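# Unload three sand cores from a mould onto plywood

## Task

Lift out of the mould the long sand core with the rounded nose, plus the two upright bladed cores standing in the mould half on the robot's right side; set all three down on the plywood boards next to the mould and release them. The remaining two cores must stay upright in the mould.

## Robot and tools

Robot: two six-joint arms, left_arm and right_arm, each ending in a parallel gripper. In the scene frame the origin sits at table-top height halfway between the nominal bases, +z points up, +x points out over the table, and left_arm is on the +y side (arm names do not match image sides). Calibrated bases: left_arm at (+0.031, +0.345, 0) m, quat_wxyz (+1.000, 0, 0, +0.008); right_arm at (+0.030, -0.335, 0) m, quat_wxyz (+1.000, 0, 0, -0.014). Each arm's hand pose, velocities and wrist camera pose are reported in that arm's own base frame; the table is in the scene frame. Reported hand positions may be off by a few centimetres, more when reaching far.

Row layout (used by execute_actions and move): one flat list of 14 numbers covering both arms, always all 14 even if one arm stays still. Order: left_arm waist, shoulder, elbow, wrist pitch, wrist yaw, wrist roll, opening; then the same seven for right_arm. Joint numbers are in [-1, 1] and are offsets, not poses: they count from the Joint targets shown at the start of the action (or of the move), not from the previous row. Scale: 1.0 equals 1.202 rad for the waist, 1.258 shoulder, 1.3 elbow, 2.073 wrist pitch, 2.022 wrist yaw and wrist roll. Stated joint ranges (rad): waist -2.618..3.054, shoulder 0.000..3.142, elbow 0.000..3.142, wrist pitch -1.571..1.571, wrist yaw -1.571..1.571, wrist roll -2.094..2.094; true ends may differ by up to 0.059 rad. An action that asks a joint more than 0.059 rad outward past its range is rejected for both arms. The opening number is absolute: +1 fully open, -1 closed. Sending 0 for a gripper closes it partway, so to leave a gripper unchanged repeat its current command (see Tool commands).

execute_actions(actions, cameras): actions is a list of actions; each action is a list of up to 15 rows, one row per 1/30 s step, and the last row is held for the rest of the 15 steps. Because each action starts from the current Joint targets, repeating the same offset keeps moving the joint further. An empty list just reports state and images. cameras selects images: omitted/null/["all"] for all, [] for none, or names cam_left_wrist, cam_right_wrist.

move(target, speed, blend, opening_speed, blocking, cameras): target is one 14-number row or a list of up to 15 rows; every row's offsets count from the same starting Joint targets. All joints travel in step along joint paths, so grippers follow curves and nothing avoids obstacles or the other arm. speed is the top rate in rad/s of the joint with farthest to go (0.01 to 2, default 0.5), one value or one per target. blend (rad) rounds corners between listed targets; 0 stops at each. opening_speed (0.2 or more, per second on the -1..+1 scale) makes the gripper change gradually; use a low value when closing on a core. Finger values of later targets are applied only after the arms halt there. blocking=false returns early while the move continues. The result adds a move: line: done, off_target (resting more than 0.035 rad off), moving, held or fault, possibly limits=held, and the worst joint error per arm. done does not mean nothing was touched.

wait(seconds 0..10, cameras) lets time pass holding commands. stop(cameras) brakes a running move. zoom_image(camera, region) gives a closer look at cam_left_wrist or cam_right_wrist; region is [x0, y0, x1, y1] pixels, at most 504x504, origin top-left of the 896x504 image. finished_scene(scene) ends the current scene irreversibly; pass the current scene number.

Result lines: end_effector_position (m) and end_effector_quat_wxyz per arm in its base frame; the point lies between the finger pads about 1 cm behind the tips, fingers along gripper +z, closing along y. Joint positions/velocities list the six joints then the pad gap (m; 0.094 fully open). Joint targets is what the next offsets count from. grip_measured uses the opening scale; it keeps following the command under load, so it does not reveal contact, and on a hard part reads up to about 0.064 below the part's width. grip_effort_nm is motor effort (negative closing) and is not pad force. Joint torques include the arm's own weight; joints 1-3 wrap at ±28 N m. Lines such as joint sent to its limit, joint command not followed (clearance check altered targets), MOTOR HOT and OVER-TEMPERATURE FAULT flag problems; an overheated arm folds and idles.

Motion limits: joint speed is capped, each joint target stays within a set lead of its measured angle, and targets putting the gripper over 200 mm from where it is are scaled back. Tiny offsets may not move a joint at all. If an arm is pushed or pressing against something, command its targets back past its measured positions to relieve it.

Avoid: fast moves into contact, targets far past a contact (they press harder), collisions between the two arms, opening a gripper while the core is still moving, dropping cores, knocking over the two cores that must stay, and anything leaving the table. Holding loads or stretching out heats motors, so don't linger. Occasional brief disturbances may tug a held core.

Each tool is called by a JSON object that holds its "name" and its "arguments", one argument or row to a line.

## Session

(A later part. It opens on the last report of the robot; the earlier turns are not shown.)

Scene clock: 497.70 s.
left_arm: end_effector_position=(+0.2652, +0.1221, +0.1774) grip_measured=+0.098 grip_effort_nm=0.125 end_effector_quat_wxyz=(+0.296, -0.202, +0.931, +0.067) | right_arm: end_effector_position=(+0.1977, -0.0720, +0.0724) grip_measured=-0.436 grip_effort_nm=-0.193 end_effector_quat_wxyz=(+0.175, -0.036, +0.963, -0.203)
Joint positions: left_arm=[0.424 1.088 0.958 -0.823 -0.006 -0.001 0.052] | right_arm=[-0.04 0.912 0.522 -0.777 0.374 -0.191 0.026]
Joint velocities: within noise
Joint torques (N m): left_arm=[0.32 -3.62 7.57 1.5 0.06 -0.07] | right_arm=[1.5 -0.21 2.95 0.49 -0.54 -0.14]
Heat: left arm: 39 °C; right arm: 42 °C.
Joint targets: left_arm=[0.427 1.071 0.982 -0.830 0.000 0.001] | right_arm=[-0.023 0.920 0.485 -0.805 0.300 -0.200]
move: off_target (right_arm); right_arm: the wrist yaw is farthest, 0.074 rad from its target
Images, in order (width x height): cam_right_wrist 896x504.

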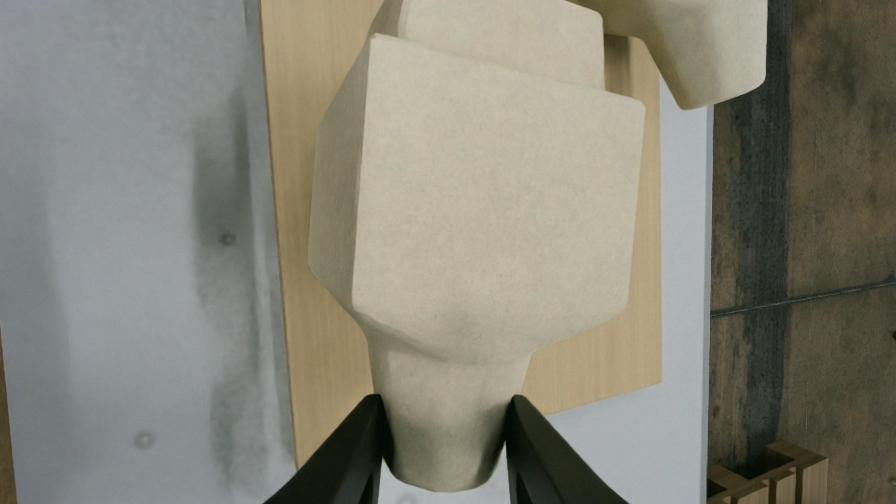

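{"name": "move", "arguments": {
  "target": [
    [0,0,0,0,0,0,0.1,-0.015,-0.024,-0.042,0.012,0,0,-0.437]
  ],
  "speed": 0.12,
  "opening_speed": 0.2,
  "cameras": ["cam_right_wrist"]
}}

Scene clock: 514.23 s.
left_arm: end_effector_position=(+0.2652, +0.1221, +0.1774) grip_measured=+0.098 grip_effort_nm=0.120 end_effector_quat_wxyz=(+0.296, -0.202, +0.931, +0.067) | right_arm: end_effector_position=(+0.1804, -0.0593, +0.0451) grip_measured=-0.434 grip_effort_nm=-0.134 end_effector_quat_wxyz=(+0.154, -0.049, +0.973, -0.167)
Joint positions: left_arm=[0.424 1.088 0.958 -0.823 -0.006 -0.001 0.052] | right_arm=[-0.041 0.889 0.439 -0.77 0.301 -0.195 0.027]
Joint velocities: within noise
Joint torques (N m): left_arm=[0.31 -3.56 7.56 1.5 0.11 -0.03] | right_arm=[-0.03 -0.58 4.92 0.57 0.13 -0.1]
Heat: left arm: 39 °C; right arm: 41 °C.
Joint targets: left_arm=[0.427 1.071 0.982 -0.830 0.000 0.001] | right_arm=[-0.042 0.890 0.430 -0.781 0.300 -0.200]
move: done
Images, in order (width x height): cam_right_wrist 896x504.

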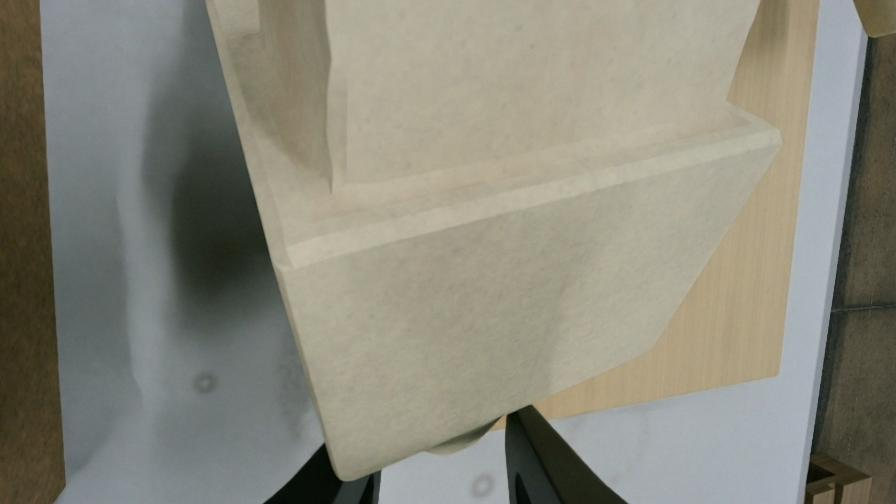

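{"name": "move", "arguments": {
  "target": [
    [0,0,0,0,0,0,0.1,0,0.012,0.021,-0.006,0,0,-0.437]
  ],
  "speed": 0.1,
  "cameras": ["cam_right_wrist"]
}}

{"name": "move", "arguments": {
  "target": [
    [0,0,0,0,0,0,0.1,0,0.012,0.021,-0.006,0,0,-0.437]
  ],
  "speed": 0.1,
  "cameras": ["cam_right_wrist"]
}}

Scene clock: 528.47 s.
left_arm: end_effector_position=(+0.2652, +0.1221, +0.1774) grip_measured=+0.098 grip_effort_nm=0.120 end_effector_quat_wxyz=(+0.296, -0.202, +0.931, +0.067) | right_arm: end_effector_position=(+0.1793, -0.0591, +0.0433) grip_measured=-0.434 grip_effort_nm=-0.144 end_effector_quat_wxyz=(+0.148, -0.050, +0.974, -0.166)
Joint positions: left_arm=[0.424 1.088 0.958 -0.823 -0.006 -0.001 0.052] | right_arm=[-0.041 0.9 0.439 -0.772 0.3 -0.195 0.027]
Joint velocities: within noise
Joint torques (N m): left_arm=[0.36 -3.58 7.58 1.5 0.11 -0.04] | right_arm=[-0.02 -0.25 6.98 0.46 0.12 -0.09]
Heat: left arm: 39 °C; right arm: 41 °C.
Joint targets: left_arm=[0.427 1.071 0.982 -0.830 0.000 0.001] | right_arm=[-0.042 0.905 0.457 -0.793 0.300 -0.200]
move: done
Images, in order (width x height): cam_right_wrist 896x504.

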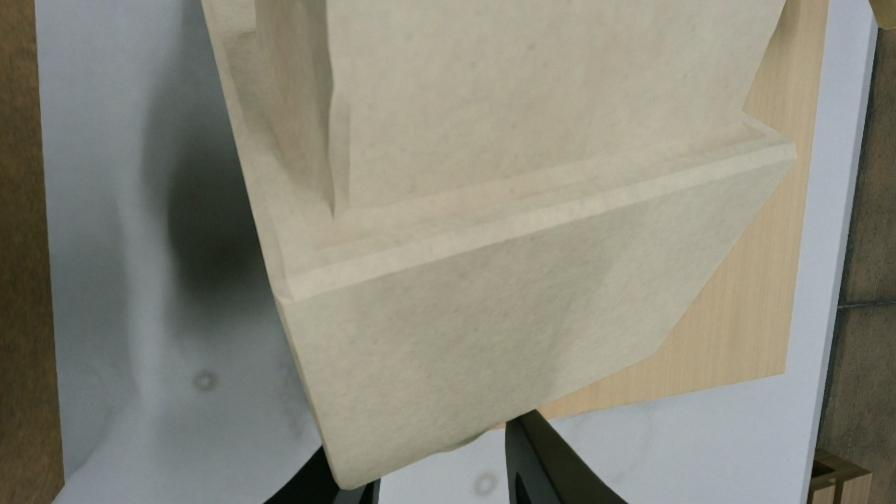

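Scene clock: 529.20 s.
left_arm: end_effector_position=(+0.2652, +0.1221, +0.1774) grip_measured=+0.098 grip_effort_nm=0.120 end_effector_quat_wxyz=(+0.296, -0.202, +0.931, +0.067) | right_arm: end_effector_position=(+0.1802, -0.0592, +0.0450) grip_measured=-0.434 grip_effort_nm=-0.134 end_effector_quat_wxyz=(+0.142, -0.051, +0.975, -0.166)
Joint positions: left_arm=[0.424 1.088 0.958 -0.823 -0.006 -0.001 0.052] | right_arm=[-0.041 0.917 0.456 -0.783 0.3 -0.195 0.027]
Joint velocities: within noise
Joint torques (N m): left_arm=[0.39 -3.56 7.53 1.47 0.09 -0.03] | right_arm=[-0.05 -0.57 7.83 0.42 0.12 -0.09]
Heat: left arm: 39 °C; right arm: 41 °C.
Joint targets: left_arm=[0.427 1.071 0.982 -0.830 0.000 0.001] | right_arm=[-0.042 0.920 0.485 -0.806 0.300 -0.200]
move: done
Images, in order (width x height): cam_right_wrist 896x504.

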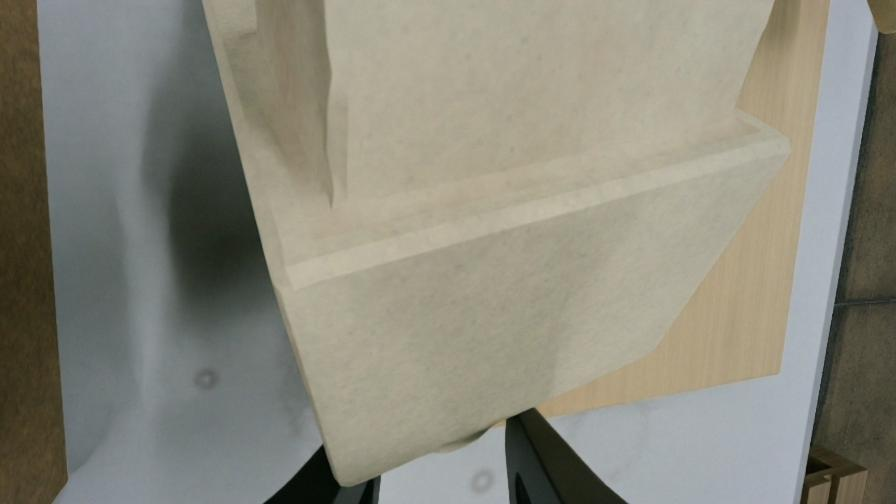

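{"name": "move", "arguments": {
  "target": [
    [0,0,0,0,0,0,0.1,0,0.019,0.075,-0.015,0,0,-0.437]
  ],
  "speed": 0.1,
  "cameras": ["cam_right_wrist"]
}}

Scene clock: 534.37 s.
left_arm: end_effector_position=(+0.2652, +0.1221, +0.1774) grip_measured=+0.098 grip_effort_nm=0.125 end_effector_quat_wxyz=(+0.296, -0.202, +0.931, +0.067) | right_arm: end_effector_position=(+0.1956, -0.0578, +0.0681) grip_measured=-0.434 grip_effort_nm=-0.125 end_effector_quat_wxyz=(+0.157, -0.051, +0.973, -0.161)
Joint positions: left_arm=[0.424 1.088 0.958 -0.823 -0.006 -0.001 0.052] | right_arm=[-0.041 0.942 0.551 -0.824 0.288 -0.198 0.027]
Joint velocities: within noise
Joint torques (N m): left_arm=[0.28 -3.62 7.57 1.47 0.1 -0.03] | right_arm=[-0.03 -0.83 8.12 0.54 0.23 -0.05]
Heat: left arm: 39 °C; right arm: 41 °C.
Joint targets: left_arm=[0.427 1.071 0.982 -0.830 0.000 0.001] | right_arm=[-0.042 0.944 0.582 -0.837 0.300 -0.200]
move: done
Images, in order (width x height): cam_right_wrist 896x504.

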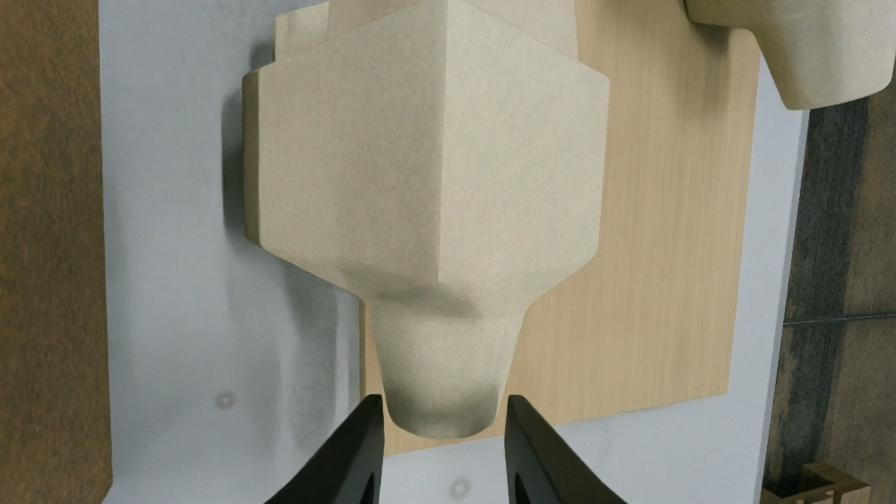

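{"name": "move", "arguments": {
  "target": [
    [0,0,0,0,0,0,0.1,-0.15,0,0.01,-0.006,-0.09,-0.07,-0.46]
  ],
  "speed": 0.15,
  "opening_speed": 0.2,
  "cameras": ["cam_right_wrist"]
}}

Scene clock: 549.93 s.
left_arm: end_effector_position=(+0.2652, +0.1221, +0.1774) grip_measured=+0.098 grip_effort_nm=0.120 end_effector_quat_wxyz=(+0.296, -0.202, +0.931, +0.067) | right_arm: end_effector_position=(+0.1914, -0.0634, +0.0658) grip_measured=-0.457 grip_effort_nm=-0.125 end_effector_quat_wxyz=(+0.153, -0.048, +0.981, -0.107)
Joint positions: left_arm=[0.424 1.088 0.958 -0.823 -0.006 -0.001 0.052] | right_arm=[-0.214 0.942 0.564 -0.837 0.125 -0.335 0.026]
Joint velocities: within noise
Joint torques (N m): left_arm=[0.32 -3.56 7.56 1.48 0.12 -0.05] | right_arm=[-0.65 -0.85 8.12 0.56 0.01 -0.1]
Heat: left arm: 39 °C; right arm: 40 °C.
Joint targets: left_arm=[0.427 1.071 0.982 -0.830 0.000 0.001] | right_arm=[-0.222 0.943 0.595 -0.849 0.118 -0.341]
move: done
Images, in order (width x height): cam_right_wrist 896x504.

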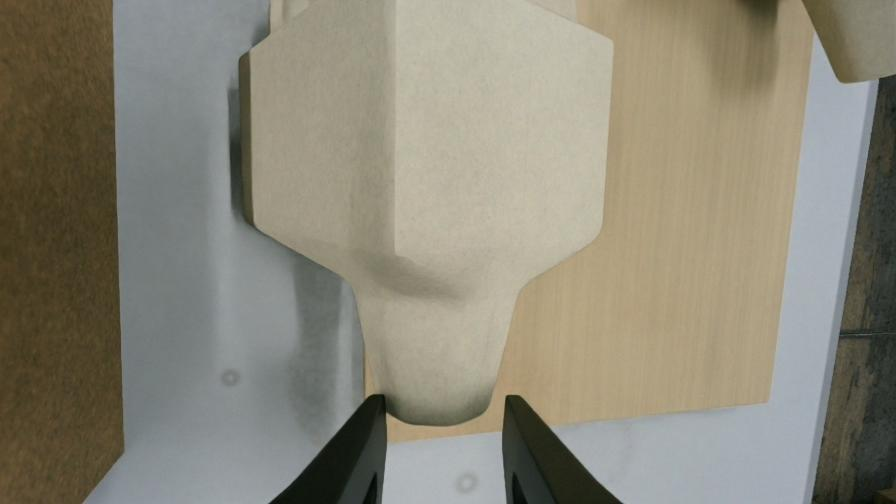

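{"name": "move", "arguments": {
  "target": [
    [0,0,0,0,0,0,0.1,0,0,0,0,0,0,0.1]
  ],
  "opening_speed": 0.4,
  "cameras": ["cam_right_wrist"]
}}

Scene clock: 556.90 s.
left_arm: end_effector_position=(+0.2652, +0.1221, +0.1774) grip_measured=+0.098 grip_effort_nm=0.125 end_effector_quat_wxyz=(+0.296, -0.202, +0.931, +0.067) | right_arm: end_effector_position=(+0.1912, -0.0631, +0.0657) grip_measured=+0.097 grip_effort_nm=0.183 end_effector_quat_wxyz=(+0.153, -0.049, +0.981, -0.107)
Joint positions: left_arm=[0.424 1.088 0.958 -0.823 -0.006 -0.001 0.052] | right_arm=[-0.214 0.942 0.564 -0.838 0.124 -0.337 0.052]
Joint velocities: within noise
Joint torques (N m): left_arm=[0.25 -3.59 7.53 1.51 0.11 -0.07] | right_arm=[-0.69 -0.87 8.14 0.58 -0.01 -0.1]
Heat: left arm: 39 °C; right arm: 40 °C.
Joint targets: left_arm=[0.427 1.071 0.982 -0.830 0.000 0.001] | right_arm=[-0.222 0.943 0.595 -0.849 0.118 -0.342]
move: done
Images, in order (width x height): cam_right_wrist 896x504.

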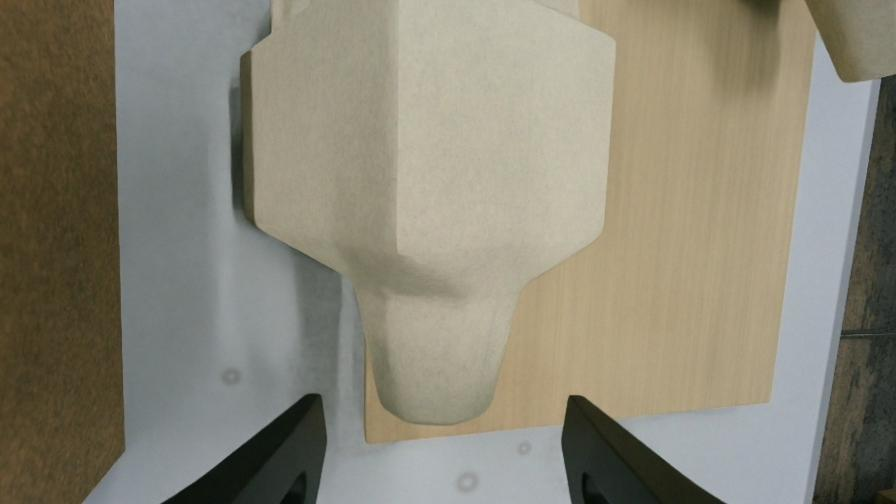

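{"name": "move", "arguments": {
  "target": [
    [0,0,0,0,0,0,0.1,0,-0.114,0.2,0.03,0,0.1,0.1],
    [0,0,0,0,0,0,0.1,-0.06,-0.114,0.2,0.072,-0.058,0.169,0.1]
  ],
  "speed": 0.4,
  "blend": 0.05,
  "cameras": ["cam_right_wrist"]
}}

Scene clock: 562.77 s.
left_arm: end_effector_position=(+0.2652, +0.1221, +0.1774) grip_measured=+0.098 grip_effort_nm=0.120 end_effector_quat_wxyz=(+0.296, -0.202, +0.931, +0.067) | right_arm: end_effector_position=(+0.2603, -0.0772, +0.2143) grip_measured=+0.097 grip_effort_nm=0.183 end_effector_quat_wxyz=(+0.417, +0.128, +0.897, -0.065)
Joint positions: left_arm=[0.424 1.088 0.958 -0.823 -0.006 -0.001 0.052] | right_arm=[-0.287 0.808 0.827 -0.718 0.008 -0.007 0.052]
Joint velocities: within noise
Joint torques (N m): left_arm=[0.23 -3.52 7.54 1.5 0.11 -0.05] | right_arm=[-0.62 -1.13 8.23 1.46 -0.08 0.02]
Heat: left arm: 39 °C; right arm: 40 °C.
Joint targets: left_arm=[0.427 1.071 0.982 -0.830 0.000 0.001] | right_arm=[-0.294 0.800 0.855 -0.700 0.001 0.000]
move: done
Images, in order (width x height): cam_right_wrist 896x504.

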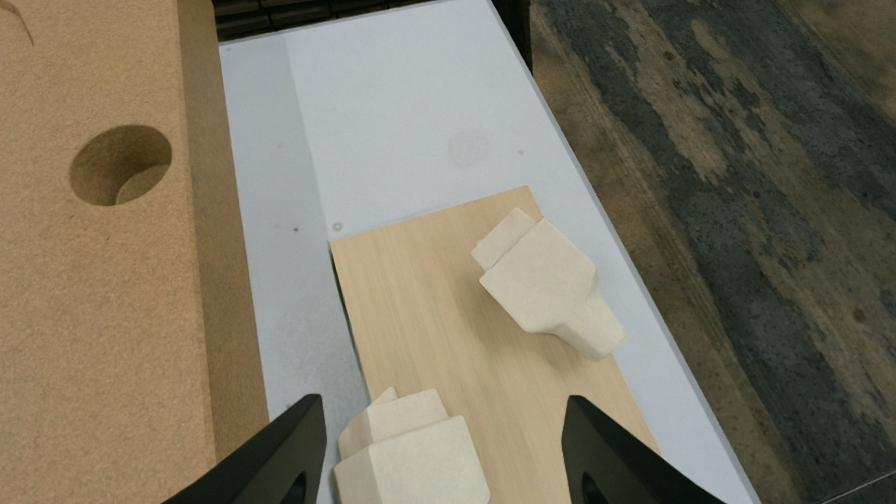

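{"name": "move", "arguments": {
  "target": [
    [0,0,0,0,0,0,0.1,0.1,-0.06,0,-0.2,0,0,0.1]
  ],
  "speed": 0.4,
  "cameras": ["cam_right_wrist"]
}}

Scene clock: 567.27 s.
left_arm: end_effector_position=(+0.2652, +0.1221, +0.1774) grip_measured=+0.098 grip_effort_nm=0.125 end_effector_quat_wxyz=(+0.296, -0.202, +0.931, +0.067) | right_arm: end_effector_position=(+0.1913, -0.0352, +0.1676) grip_measured=+0.097 grip_effort_nm=0.178 end_effector_quat_wxyz=(+0.276, +0.085, +0.957, -0.029)
Joint positions: left_arm=[0.424 1.088 0.958 -0.823 -0.006 -0.001 0.052] | right_arm=[-0.181 0.734 0.827 -1.103 0.007 -0.006 0.052]
Joint velocities: within noise
Joint torques (N m): left_arm=[0.25 -3.6 7.51 1.48 0.11 -0.04] | right_arm=[0.66 -0.36 7.79 0.88 -0.07 0.03]
Heat: left arm: 39 °C; right arm: 40 °C.
Joint targets: left_arm=[0.427 1.071 0.982 -0.830 0.000 0.001] | right_arm=[-0.174 0.725 0.855 -1.114 0.000 0.000]
move: done
Images, in order (width x height): cam_right_wrist 896x504.

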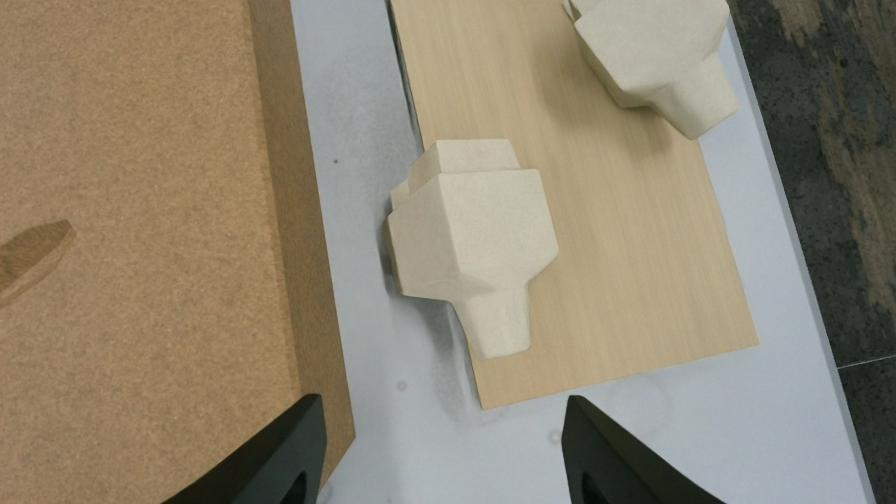

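{"name": "move", "arguments": {
  "target": [
    [0,0,0,0,0,0,0.1,0.28,0.0,0,0,0,0,0.1]
  ],
  "speed": 0.5,
  "cameras": ["cam_right_wrist"]
}}

{"name": "zoom_image", "arguments": {
  "camera": "cam_right_wrist",
  "region": [440, 120, 800, 440]
}}

Scene clock: 580.27 s.
left_arm: end_effector_position=(+0.2652, +0.1221, +0.1774) grip_measured=+0.098 grip_effort_nm=0.129 end_effector_quat_wxyz=(+0.296, -0.202, +0.931, +0.067) | right_arm: end_effector_position=(+0.1918, +0.0302, +0.1674) grip_measured=+0.097 grip_effort_nm=0.178 end_effector_quat_wxyz=(+0.276, -0.076, +0.958, +0.018)
Joint positions: left_arm=[0.424 1.088 0.958 -0.823 -0.006 -0.001 0.052] | right_arm=[0.155 0.734 0.827 -1.104 0.005 -0.005 0.052]
Joint velocities: within noise
Joint torques (N m): left_arm=[0.23 -3.56 7.53 1.48 0.08 -0.05] | right_arm=[0.69 -0.38 7.77 0.88 -0.05 0.03]
Heat: left arm: 39 °C; right arm: 40 °C.
Joint targets: left_arm=[0.427 1.071 0.982 -0.830 0.000 0.001] | right_arm=[0.163 0.725 0.855 -1.114 0.000 0.000]
move: done
Images, in order (width x height): cam_right_wrist 896x504.

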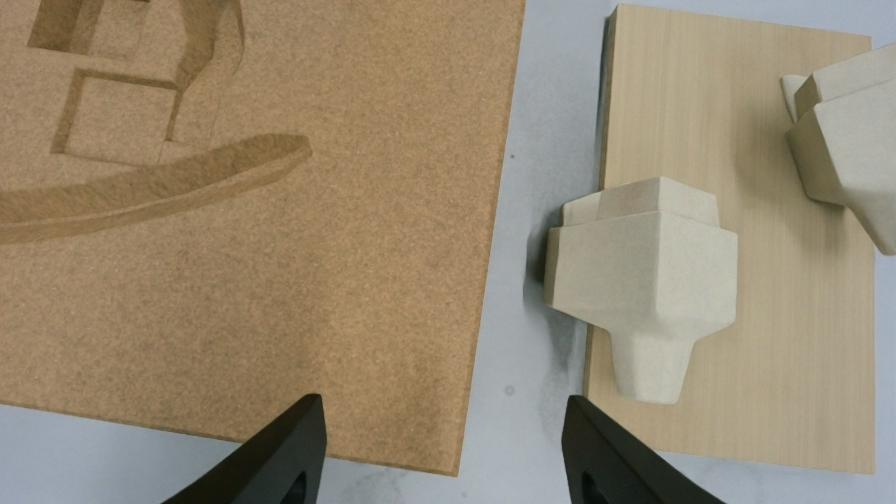

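Scaled by 1.400.

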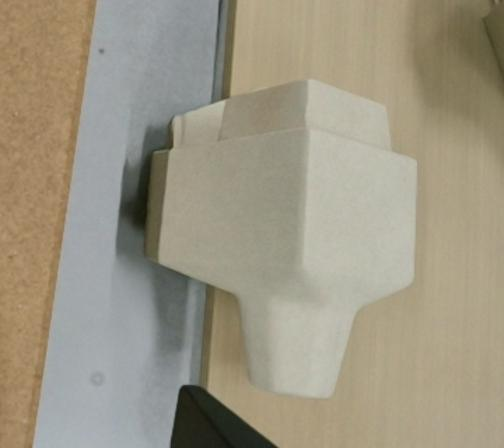

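{"name": "move", "arguments": {
  "target": [
    [0,0,0,0,0,0,0.1,-0.402,0.214,-0.067,0.068,0,-0.203,0.3]
  ],
  "speed": 0.5,
  "cameras": ["cam_right_wrist"]
}}

Scene clock: 611.40 s.
left_arm: end_effector_position=(+0.2652, +0.1221, +0.1774) grip_measured=+0.098 grip_effort_nm=0.120 end_effector_quat_wxyz=(+0.296, -0.202, +0.931, +0.067) | right_arm: end_effector_position=(+0.2059, -0.0663, +0.1134) grip_measured=+0.297 grip_effort_nm=0.183 end_effector_quat_wxyz=(+0.168, -0.044, +0.983, -0.065)
Joint positions: left_arm=[0.424 1.088 0.958 -0.823 -0.006 -0.001 0.052] | right_arm=[-0.313 0.994 0.777 -0.99 0.004 -0.404 0.061]
Joint velocities: within noise
Joint torques (N m): left_arm=[0.25 -3.58 7.53 1.49 0.11 -0.04] | right_arm=[-0.64 -1.43 5 0.86 -0.04 -0.13]
Heat: left arm: 39 °C; right arm: 40 °C.
Joint targets: left_arm=[0.427 1.071 0.982 -0.830 0.000 0.001] | right_arm=[-0.320 0.994 0.768 -0.973 0.000 -0.410]
move: done
Images, in order (width x height): cam_right_wrist 896x504.

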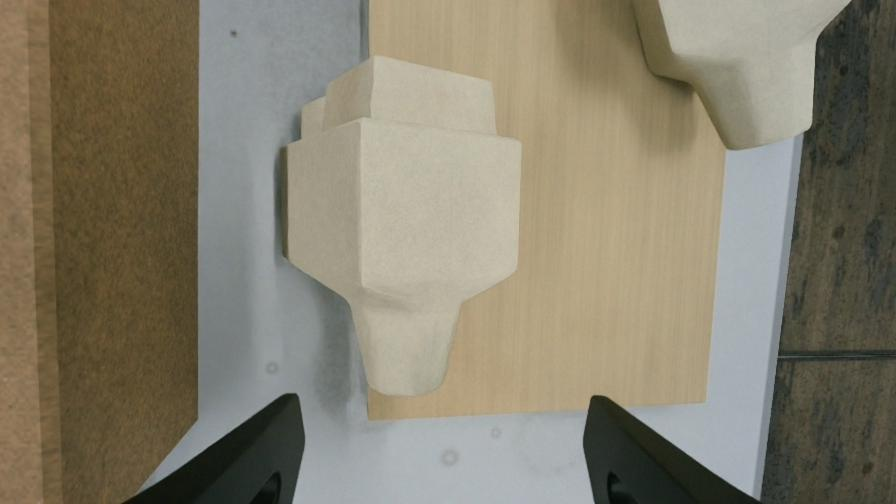

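{"name": "move", "arguments": {
  "target": [
    [0,0,0,0,0,0,0.1,0.046,0.01,-0.06,0.045,0,0,0.3],
    [0,0,0,0,0,0,0.1,0.046,0.027,-0.171,0.123,0,0,0.3]
  ],
  "speed": 0.3,
  "blend": 0.03,
  "cameras": ["cam_right_wrist"]
}}

Scene clock: 621.30 s.
left_arm: end_effector_position=(+0.2652, +0.1221, +0.1774) grip_measured=+0.098 grip_effort_nm=0.125 end_effector_quat_wxyz=(+0.296, -0.202, +0.931, +0.067) | right_arm: end_effector_position=(+0.2089, -0.0581, +0.0541) grip_measured=+0.297 grip_effort_nm=0.183 end_effector_quat_wxyz=(+0.169, -0.065, +0.981, -0.062)
Joint positions: left_arm=[0.424 1.088 0.958 -0.823 -0.006 -0.001 0.052] | right_arm=[-0.273 1.027 0.554 -0.736 0.004 -0.405 0.061]
Joint velocities: within noise
Joint torques (N m): left_arm=[0.24 -3.63 7.57 1.5 0.1 -0.04] | right_arm=[0.69 -1.39 4.92 0.86 -0.04 -0.1]
Heat: left arm: 39 °C; right arm: 39 °C.
Joint targets: left_arm=[0.427 1.071 0.982 -0.830 0.000 0.001] | right_arm=[-0.265 1.028 0.546 -0.718 0.001 -0.410]
move: done
Images, in order (width x height): cam_right_wrist 896x504.

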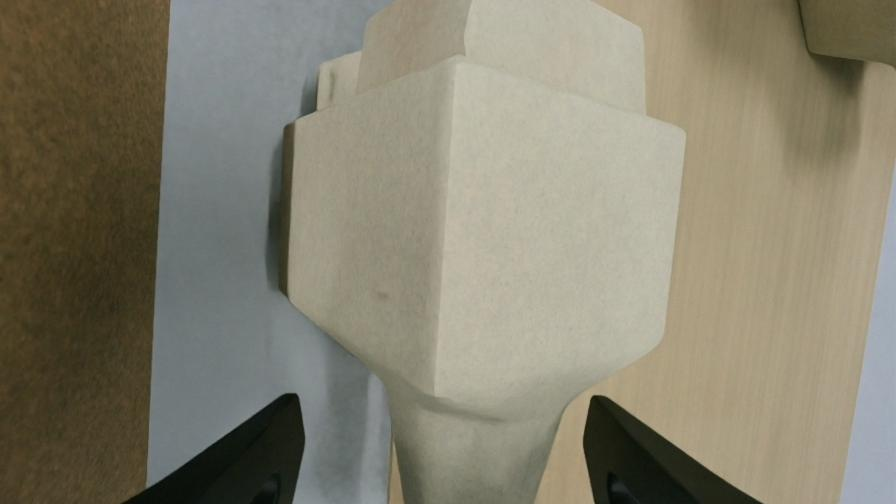

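{"name": "move", "arguments": {
  "target": [
    [0,0,0,0,0,0,0.1,-0.025,0,0,0,0,0,0.3],
    [0,0,0,0,0,0,0.1,-0.025,0,0,0,0,0,-0.47]
  ],
  "speed": 0.3,
  "opening_speed": 0.3,
  "cameras": ["cam_right_wrist"]
}}

Scene clock: 626.53 s.
left_arm: end_effector_position=(+0.2652, +0.1221, +0.1774) grip_measured=+0.098 grip_effort_nm=0.125 end_effector_quat_wxyz=(+0.296, -0.202, +0.931, +0.067) | right_arm: end_effector_position=(+0.2084, -0.0617, +0.0543) grip_measured=-0.330 grip_effort_nm=-1.009 end_effector_quat_wxyz=(+0.170, -0.057, +0.982, -0.064)
Joint positions: left_arm=[0.424 1.088 0.958 -0.823 -0.006 -0.001 0.052] | right_arm=[-0.288 1.027 0.554 -0.734 0.005 -0.405 0.031]
Joint velocities: within noise
Joint torques (N m): left_arm=[0.27 -3.6 7.6 1.48 0.1 -0.05] | right_arm=[-0.64 -1.43 4.94 0.84 -0.05 -0.11]
Heat: left arm: 39 °C; right arm: 39 °C.
Joint targets: left_arm=[0.427 1.071 0.982 -0.830 0.000 0.001] | right_arm=[-0.295 1.028 0.546 -0.718 0.001 -0.410]
move: done
Images, in order (width x height): cam_right_wrist 896x504.

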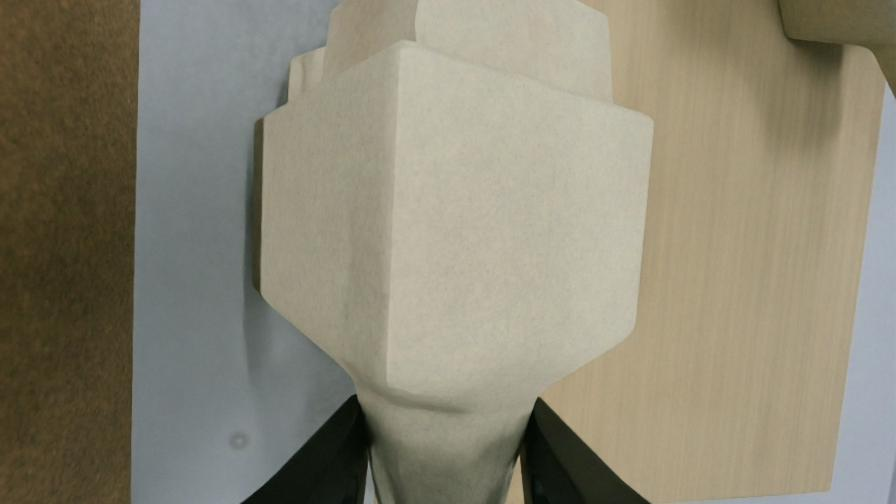

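{"name": "move", "arguments": {
  "target": [
    [0,0,0,0,0,0,0.1,0,-0.018,0.069,-0.055,0,0,-0.47]
  ],
  "speed": 0.1,
  "cameras": ["cam_right_wrist"]
}}

Scene clock: 632.60 s.
left_arm: end_effector_position=(+0.2652, +0.1221, +0.1774) grip_measured=+0.098 grip_effort_nm=0.125 end_effector_quat_wxyz=(+0.296, -0.202, +0.931, +0.067) | right_arm: end_effector_position=(+0.1985, -0.0587, +0.0600) grip_measured=-0.330 grip_effort_nm=-1.009 end_effector_quat_wxyz=(+0.145, -0.057, +0.986, -0.055)
Joint positions: left_arm=[0.424 1.088 0.958 -0.823 -0.006 -0.001 0.052] | right_arm=[-0.288 1.027 0.595 -0.827 0.005 -0.405 0.031]
Joint velocities: within noise
Joint torques (N m): left_arm=[0.34 -3.59 7.57 1.48 0.11 -0.04] | right_arm=[-0.66 -3.23 8.79 0.55 -0.05 -0.1]
Heat: left arm: 39 °C; right arm: 39 °C.
Joint targets: left_arm=[0.427 1.071 0.982 -0.830 0.000 0.001] | right_arm=[-0.295 1.005 0.635 -0.833 0.001 -0.410]
move: off_target (right_arm); right_arm: the elbow is farthest, 0.041 rad from its target
Images, in order (width x height): cam_right_wrist 896x504.

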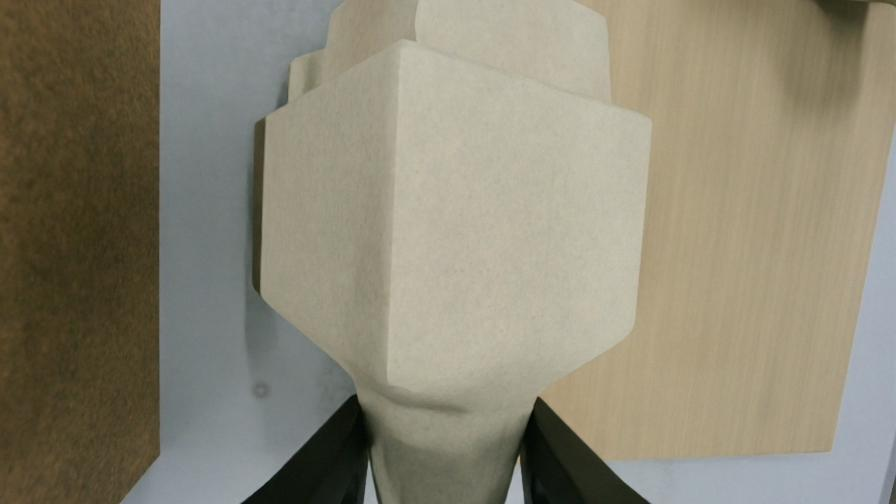

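{"name": "move", "arguments": {
  "target": [
    [0,0,0,0,0,0,0.1,0,0,0.046,0,0,0,-0.47],
    [0,0,0,0,0,0,0.1,-0.116,0,0.046,0,0,-0.069,-0.47]
  ],
  "speed": 0.12,
  "cameras": ["cam_right_wrist"]
}}

Scene clock: 637.87 s.
left_arm: end_effector_position=(+0.2652, +0.1221, +0.1774) grip_measured=+0.098 grip_effort_nm=0.125 end_effector_quat_wxyz=(+0.296, -0.202, +0.931, +0.067) | right_arm: end_effector_position=(+0.1952, -0.0889, +0.0750) grip_measured=-0.332 grip_effort_nm=-1.004 end_effector_quat_wxyz=(+0.146, -0.058, +0.984, -0.080)
Joint positions: left_arm=[0.424 1.088 0.958 -0.823 -0.006 -0.001 0.052] | right_arm=[-0.427 1.027 0.648 -0.858 0.006 -0.546 0.031]
Joint velocities: within noise
Joint torques (N m): left_arm=[0.36 -3.56 7.58 1.49 0.09 -0.03] | right_arm=[-0.59 -3.33 9.37 0.9 -0.05 -0.06]
Heat: left arm: 39 °C; right arm: 38 °C.
Joint targets: left_arm=[0.427 1.071 0.982 -0.830 0.000 0.001] | right_arm=[-0.434 1.005 0.695 -0.832 0.000 -0.550]
move: off_target (right_arm); right_arm: the elbow is farthest, 0.047 rad from its target
Images, in order (width x height): cam_right_wrist 896x504.

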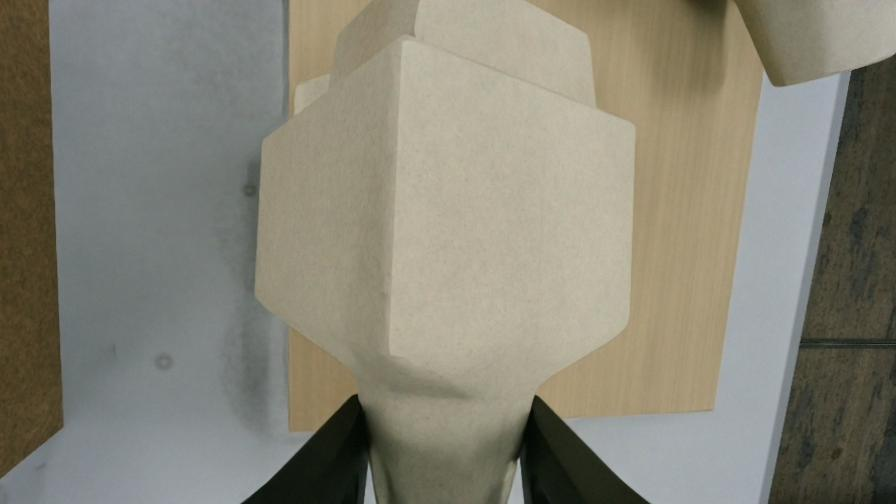

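{"name": "move", "arguments": {
  "target": [
    [0,0,0,0,0,0,0.1,-0.037,0,0,0,0,-0.022,-0.47],
    [0,0,0,0,0,0,0.1,-0.037,0.008,-0.06,0.02,0,-0.022,-0.47]
  ],
  "speed": 0.1,
  "cameras": ["cam_right_wrist"]
}}

Scene clock: 648.47 s.
left_arm: end_effector_position=(+0.2652, +0.1221, +0.1774) grip_measured=+0.098 grip_effort_nm=0.125 end_effector_quat_wxyz=(+0.296, -0.202, +0.931, +0.067) | right_arm: end_effector_position=(+0.1882, -0.0962, +0.0672) grip_measured=-0.332 grip_effort_nm=-1.009 end_effector_quat_wxyz=(+0.138, -0.058, +0.985, -0.085)
Joint positions: left_arm=[0.424 1.088 0.958 -0.823 -0.006 -0.001 0.052] | right_arm=[-0.472 1.027 0.62 -0.838 0.006 -0.591 0.031]
Joint velocities: within noise
Joint torques (N m): left_arm=[0.18 -3.67 7.5 1.48 0.11 -0.05] | right_arm=[-0.61 -2.44 5.38 1.11 -0.06 -0.07]
Heat: left arm: 39 °C; right arm: 40 °C.
Joint targets: left_arm=[0.427 1.071 0.982 -0.830 0.000 0.001] | right_arm=[-0.479 1.015 0.617 -0.791 0.001 -0.594]
move: off_target (right_arm); right_arm: the wrist pitch is farthest, 0.048 rad from its target
Images, in order (width x height): cam_right_wrist 896x504.

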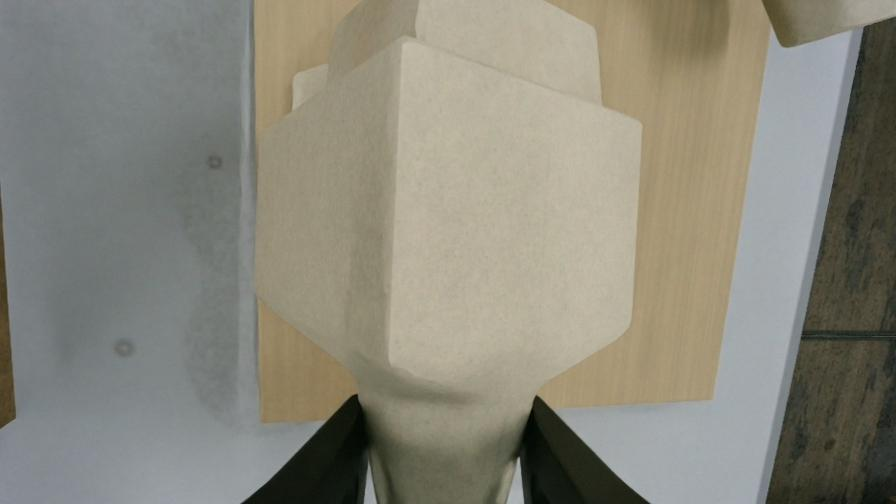

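{"name": "move", "arguments": {
  "target": [
    [0,0,0,0,0,0,0.1,0,0.004,-0.035,0.024,0,0,-0.47]
  ],
  "speed": 0.08,
  "cameras": ["cam_right_wrist"]
}}

Scene clock: 651.57 s.
left_arm: end_effector_position=(+0.2652, +0.1221, +0.1774) grip_measured=+0.098 grip_effort_nm=0.120 end_effector_quat_wxyz=(+0.296, -0.202, +0.931, +0.067) | right_arm: end_effector_position=(+0.1900, -0.0971, +0.0585) grip_measured=-0.332 grip_effort_nm=-1.004 end_effector_quat_wxyz=(+0.145, -0.058, +0.984, -0.089)
Joint positions: left_arm=[0.424 1.088 0.958 -0.823 -0.006 -0.001 0.052] | right_arm=[-0.472 1.027 0.579 -0.781 0.006 -0.591 0.031]
Joint velocities: within noise
Joint torques (N m): left_arm=[0.29 -3.6 7.53 1.5 0.09 -0.04] | right_arm=[-0.64 -2.03 5 1.06 -0.06 -0.07]
Heat: left arm: 39 °C; right arm: 39 °C.
Joint targets: left_arm=[0.427 1.071 0.982 -0.830 0.000 0.001] | right_arm=[-0.479 1.020 0.572 -0.741 0.001 -0.594]
move: off_target (right_arm); right_arm: the wrist pitch is farthest, 0.040 rad from its target
Images, in order (width x height): cam_right_wrist 896x504.

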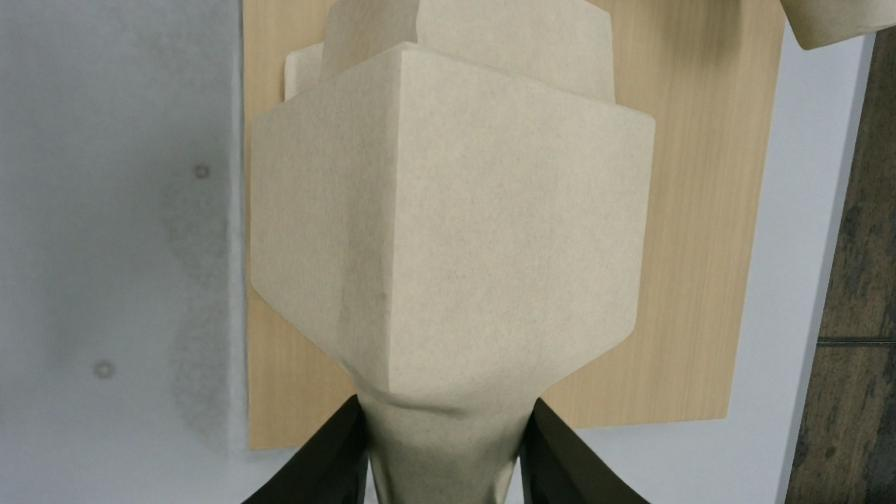

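{"name": "move", "arguments": {
  "target": [
    [0,0,0,0,0,0,0.1,0,0.001,-0.012,0.008,0,0,-0.345],
    [0,0,0,0,0,0,0.1,0,0.001,-0.012,0.008,0,0,-0.325]
  ],
  "speed": 0.08,
  "opening_speed": 0.2,
  "cameras": ["cam_right_wrist"]
}}

Scene clock: 656.80 s.
left_arm: end_effector_position=(+0.2652, +0.1221, +0.1774) grip_measured=+0.098 grip_effort_nm=0.120 end_effector_quat_wxyz=(+0.296, -0.202, +0.931, +0.067) | right_arm: end_effector_position=(+0.1906, -0.0972, +0.0559) grip_measured=-0.325 grip_effort_nm=-0.320 end_effector_quat_wxyz=(+0.148, -0.058, +0.983, -0.090)
Joint positions: left_arm=[0.424 1.088 0.958 -0.823 -0.006 -0.001 0.052] | right_arm=[-0.472 1.027 0.567 -0.764 0.005 -0.591 0.032]
Joint velocities: within noise
Joint torques (N m): left_arm=[0.32 -3.6 7.54 1.5 0.1 -0.03] | right_arm=[-0.62 -1.91 4.74 1.04 -0.05 -0.06]
Heat: left arm: 39 °C; right arm: 39 °C.
Joint targets: left_arm=[0.427 1.071 0.982 -0.830 0.000 0.001] | right_arm=[-0.479 1.022 0.556 -0.725 0.001 -0.594]
move: off_target (right_arm); target 2's new numbers were sent with right_arm's wrist pitch 0.040 rad from that target; right_arm: the wrist pitch is farthest, 0.039 rad from its target
Images, in order (width x height): cam_right_wrist 896x504.

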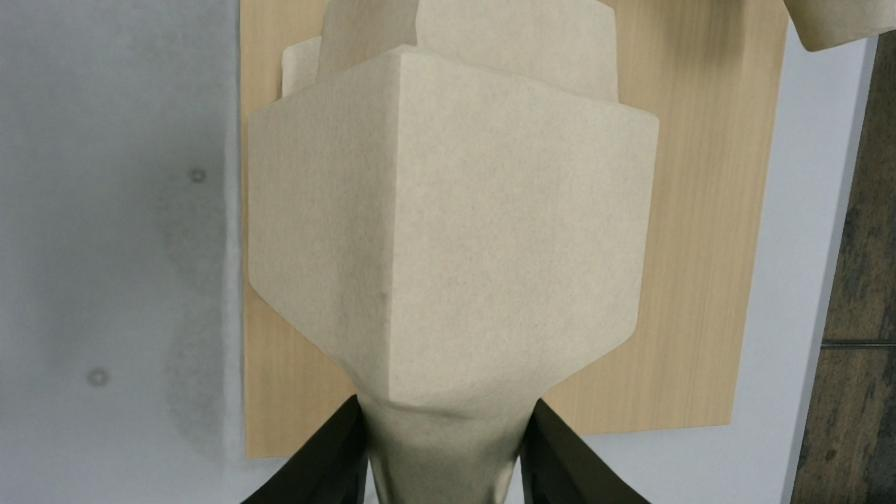

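{"name": "move", "arguments": {
  "target": [
    [0,0,0,0,0,0,0.1,0,0,0,0,0,0,-0.22]
  ],
  "opening_speed": 0.2,
  "cameras": ["cam_right_wrist"]
}}

Scene clock: 659.40 s.
left_arm: end_effector_position=(+0.2652, +0.1221, +0.1774) grip_measured=+0.098 grip_effort_nm=0.125 end_effector_quat_wxyz=(+0.296, -0.202, +0.931, +0.067) | right_arm: end_effector_position=(+0.1928, -0.0983, +0.0568) grip_measured=-0.223 grip_effort_nm=0.178 end_effector_quat_wxyz=(+0.152, -0.058, +0.982, -0.092)
Joint positions: left_arm=[0.424 1.088 0.958 -0.823 -0.006 -0.001 0.052] | right_arm=[-0.472 1.027 0.567 -0.754 0.005 -0.591 0.037]
Joint velocities: within noise
Joint torques (N m): left_arm=[0.28 -3.55 7.53 1.49 0.1 -0.06] | right_arm=[-0.62 -1.92 4.74 0.96 -0.05 -0.06]
Heat: left arm: 39 °C; right arm: 39 °C.
Joint targets: left_arm=[0.427 1.071 0.982 -0.830 0.000 0.001] | right_arm=[-0.479 1.022 0.556 -0.725 0.000 -0.594]
move: done
Images, in order (width x height): cam_right_wrist 896x504.

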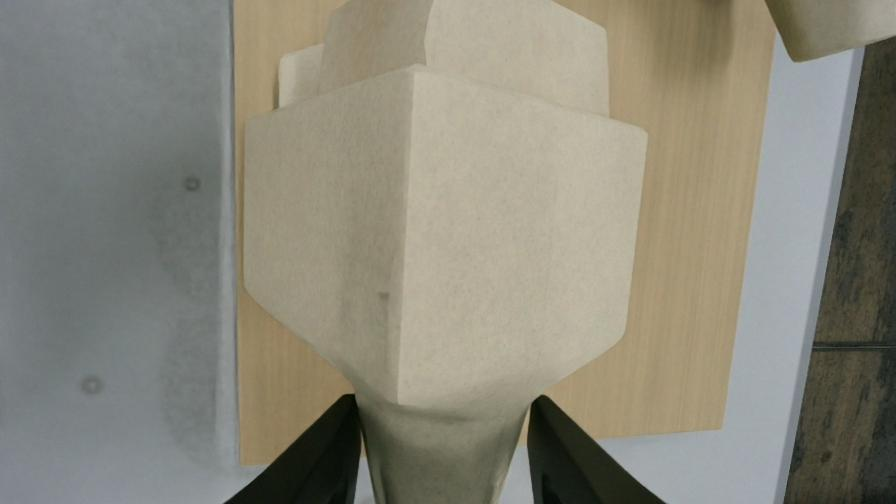

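{"name": "move", "arguments": {
  "target": [
    [0,0,0,0,0,0,0.1,0,0,0,0,0,0,0.15]
  ],
  "opening_speed": 0.2,
  "cameras": ["cam_right_wrist"]
}}

Scene clock: 663.13 s.
left_arm: end_effector_position=(+0.2652, +0.1221, +0.1774) grip_measured=+0.098 grip_effort_nm=0.125 end_effector_quat_wxyz=(+0.296, -0.202, +0.931, +0.067) | right_arm: end_effector_position=(+0.1954, -0.0996, +0.0579) grip_measured=+0.147 grip_effort_nm=0.178 end_effector_quat_wxyz=(+0.157, -0.058, +0.981, -0.095)
Joint positions: left_arm=[0.424 1.088 0.958 -0.823 -0.006 -0.001 0.052] | right_arm=[-0.472 1.027 0.567 -0.741 0.005 -0.591 0.054]
Joint velocities: within noise
Joint torques (N m): left_arm=[0.32 -3.58 7.51 1.5 0.09 -0.04] | right_arm=[-0.59 -1.94 4.79 0.87 -0.06 -0.07]
Heat: left arm: 39 °C; right arm: 39 °C.
Joint targets: left_arm=[0.427 1.071 0.982 -0.830 0.000 0.001] | right_arm=[-0.479 1.022 0.556 -0.725 0.000 -0.594]
move: done
Images, in order (width x height): cam_right_wrist 896x504.

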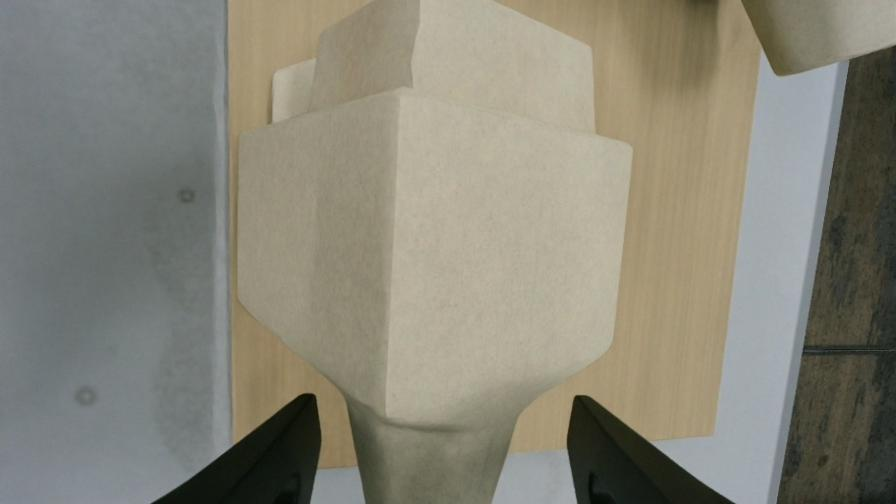

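{"name": "move", "arguments": {
  "target": [
    [0,0,0,0,0,0,0.1,0,-0.022,0.163,-0.12,0,0,0.15],
    [0,0,0,0,0,0,0.1,0.1,-0.236,0.23,-0.188,0,0.294,0.15]
  ],
  "speed": 0.5,
  "blend": 0.05,
  "cameras": ["cam_right_wrist"]
}}

{"name": "zoom_image", "arguments": {
  "camera": "cam_right_wrist",
  "region": [350, 50, 750, 400]
}}

Scene clock: 669.03 s.
left_arm: end_effector_position=(+0.2652, +0.1221, +0.1774) grip_measured=+0.098 grip_effort_nm=0.120 end_effector_quat_wxyz=(+0.296, -0.202, +0.931, +0.067) | right_arm: end_effector_position=(+0.1814, -0.0695, +0.1677) grip_measured=+0.147 grip_effort_nm=0.178 end_effector_quat_wxyz=(+0.273, +0.172, +0.945, -0.054)
Joint positions: left_arm=[0.424 1.088 0.958 -0.823 -0.006 -0.001 0.052] | right_arm=[-0.366 0.731 0.826 -1.103 0.005 -0.007 0.054]
Joint velocities: within noise
Joint torques (N m): left_arm=[0.21 -3.59 7.58 1.49 0.11 -0.04] | right_arm=[0.66 -0.12 7.87 0.86 -0.06 0.01]
Heat: left arm: 39 °C; right arm: 38 °C.
Joint targets: left_arm=[0.427 1.071 0.982 -0.830 0.000 0.001] | right_arm=[-0.359 0.725 0.855 -1.114 0.000 0.000]
move: done
Images, in order (width x height): cam_right_wrist 896x504.

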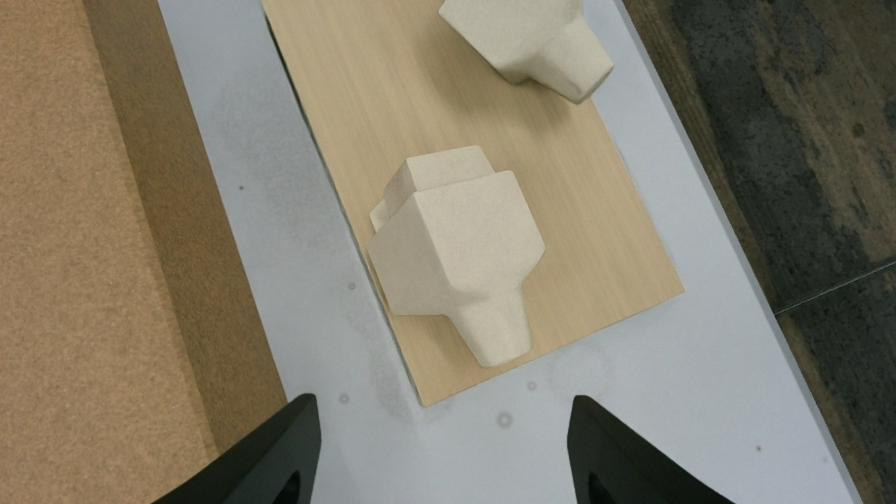

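Scaled by 1.260.

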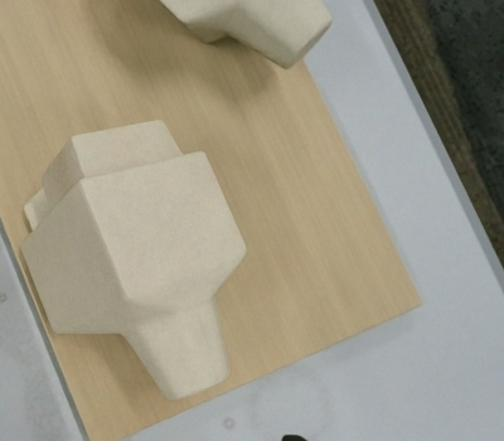

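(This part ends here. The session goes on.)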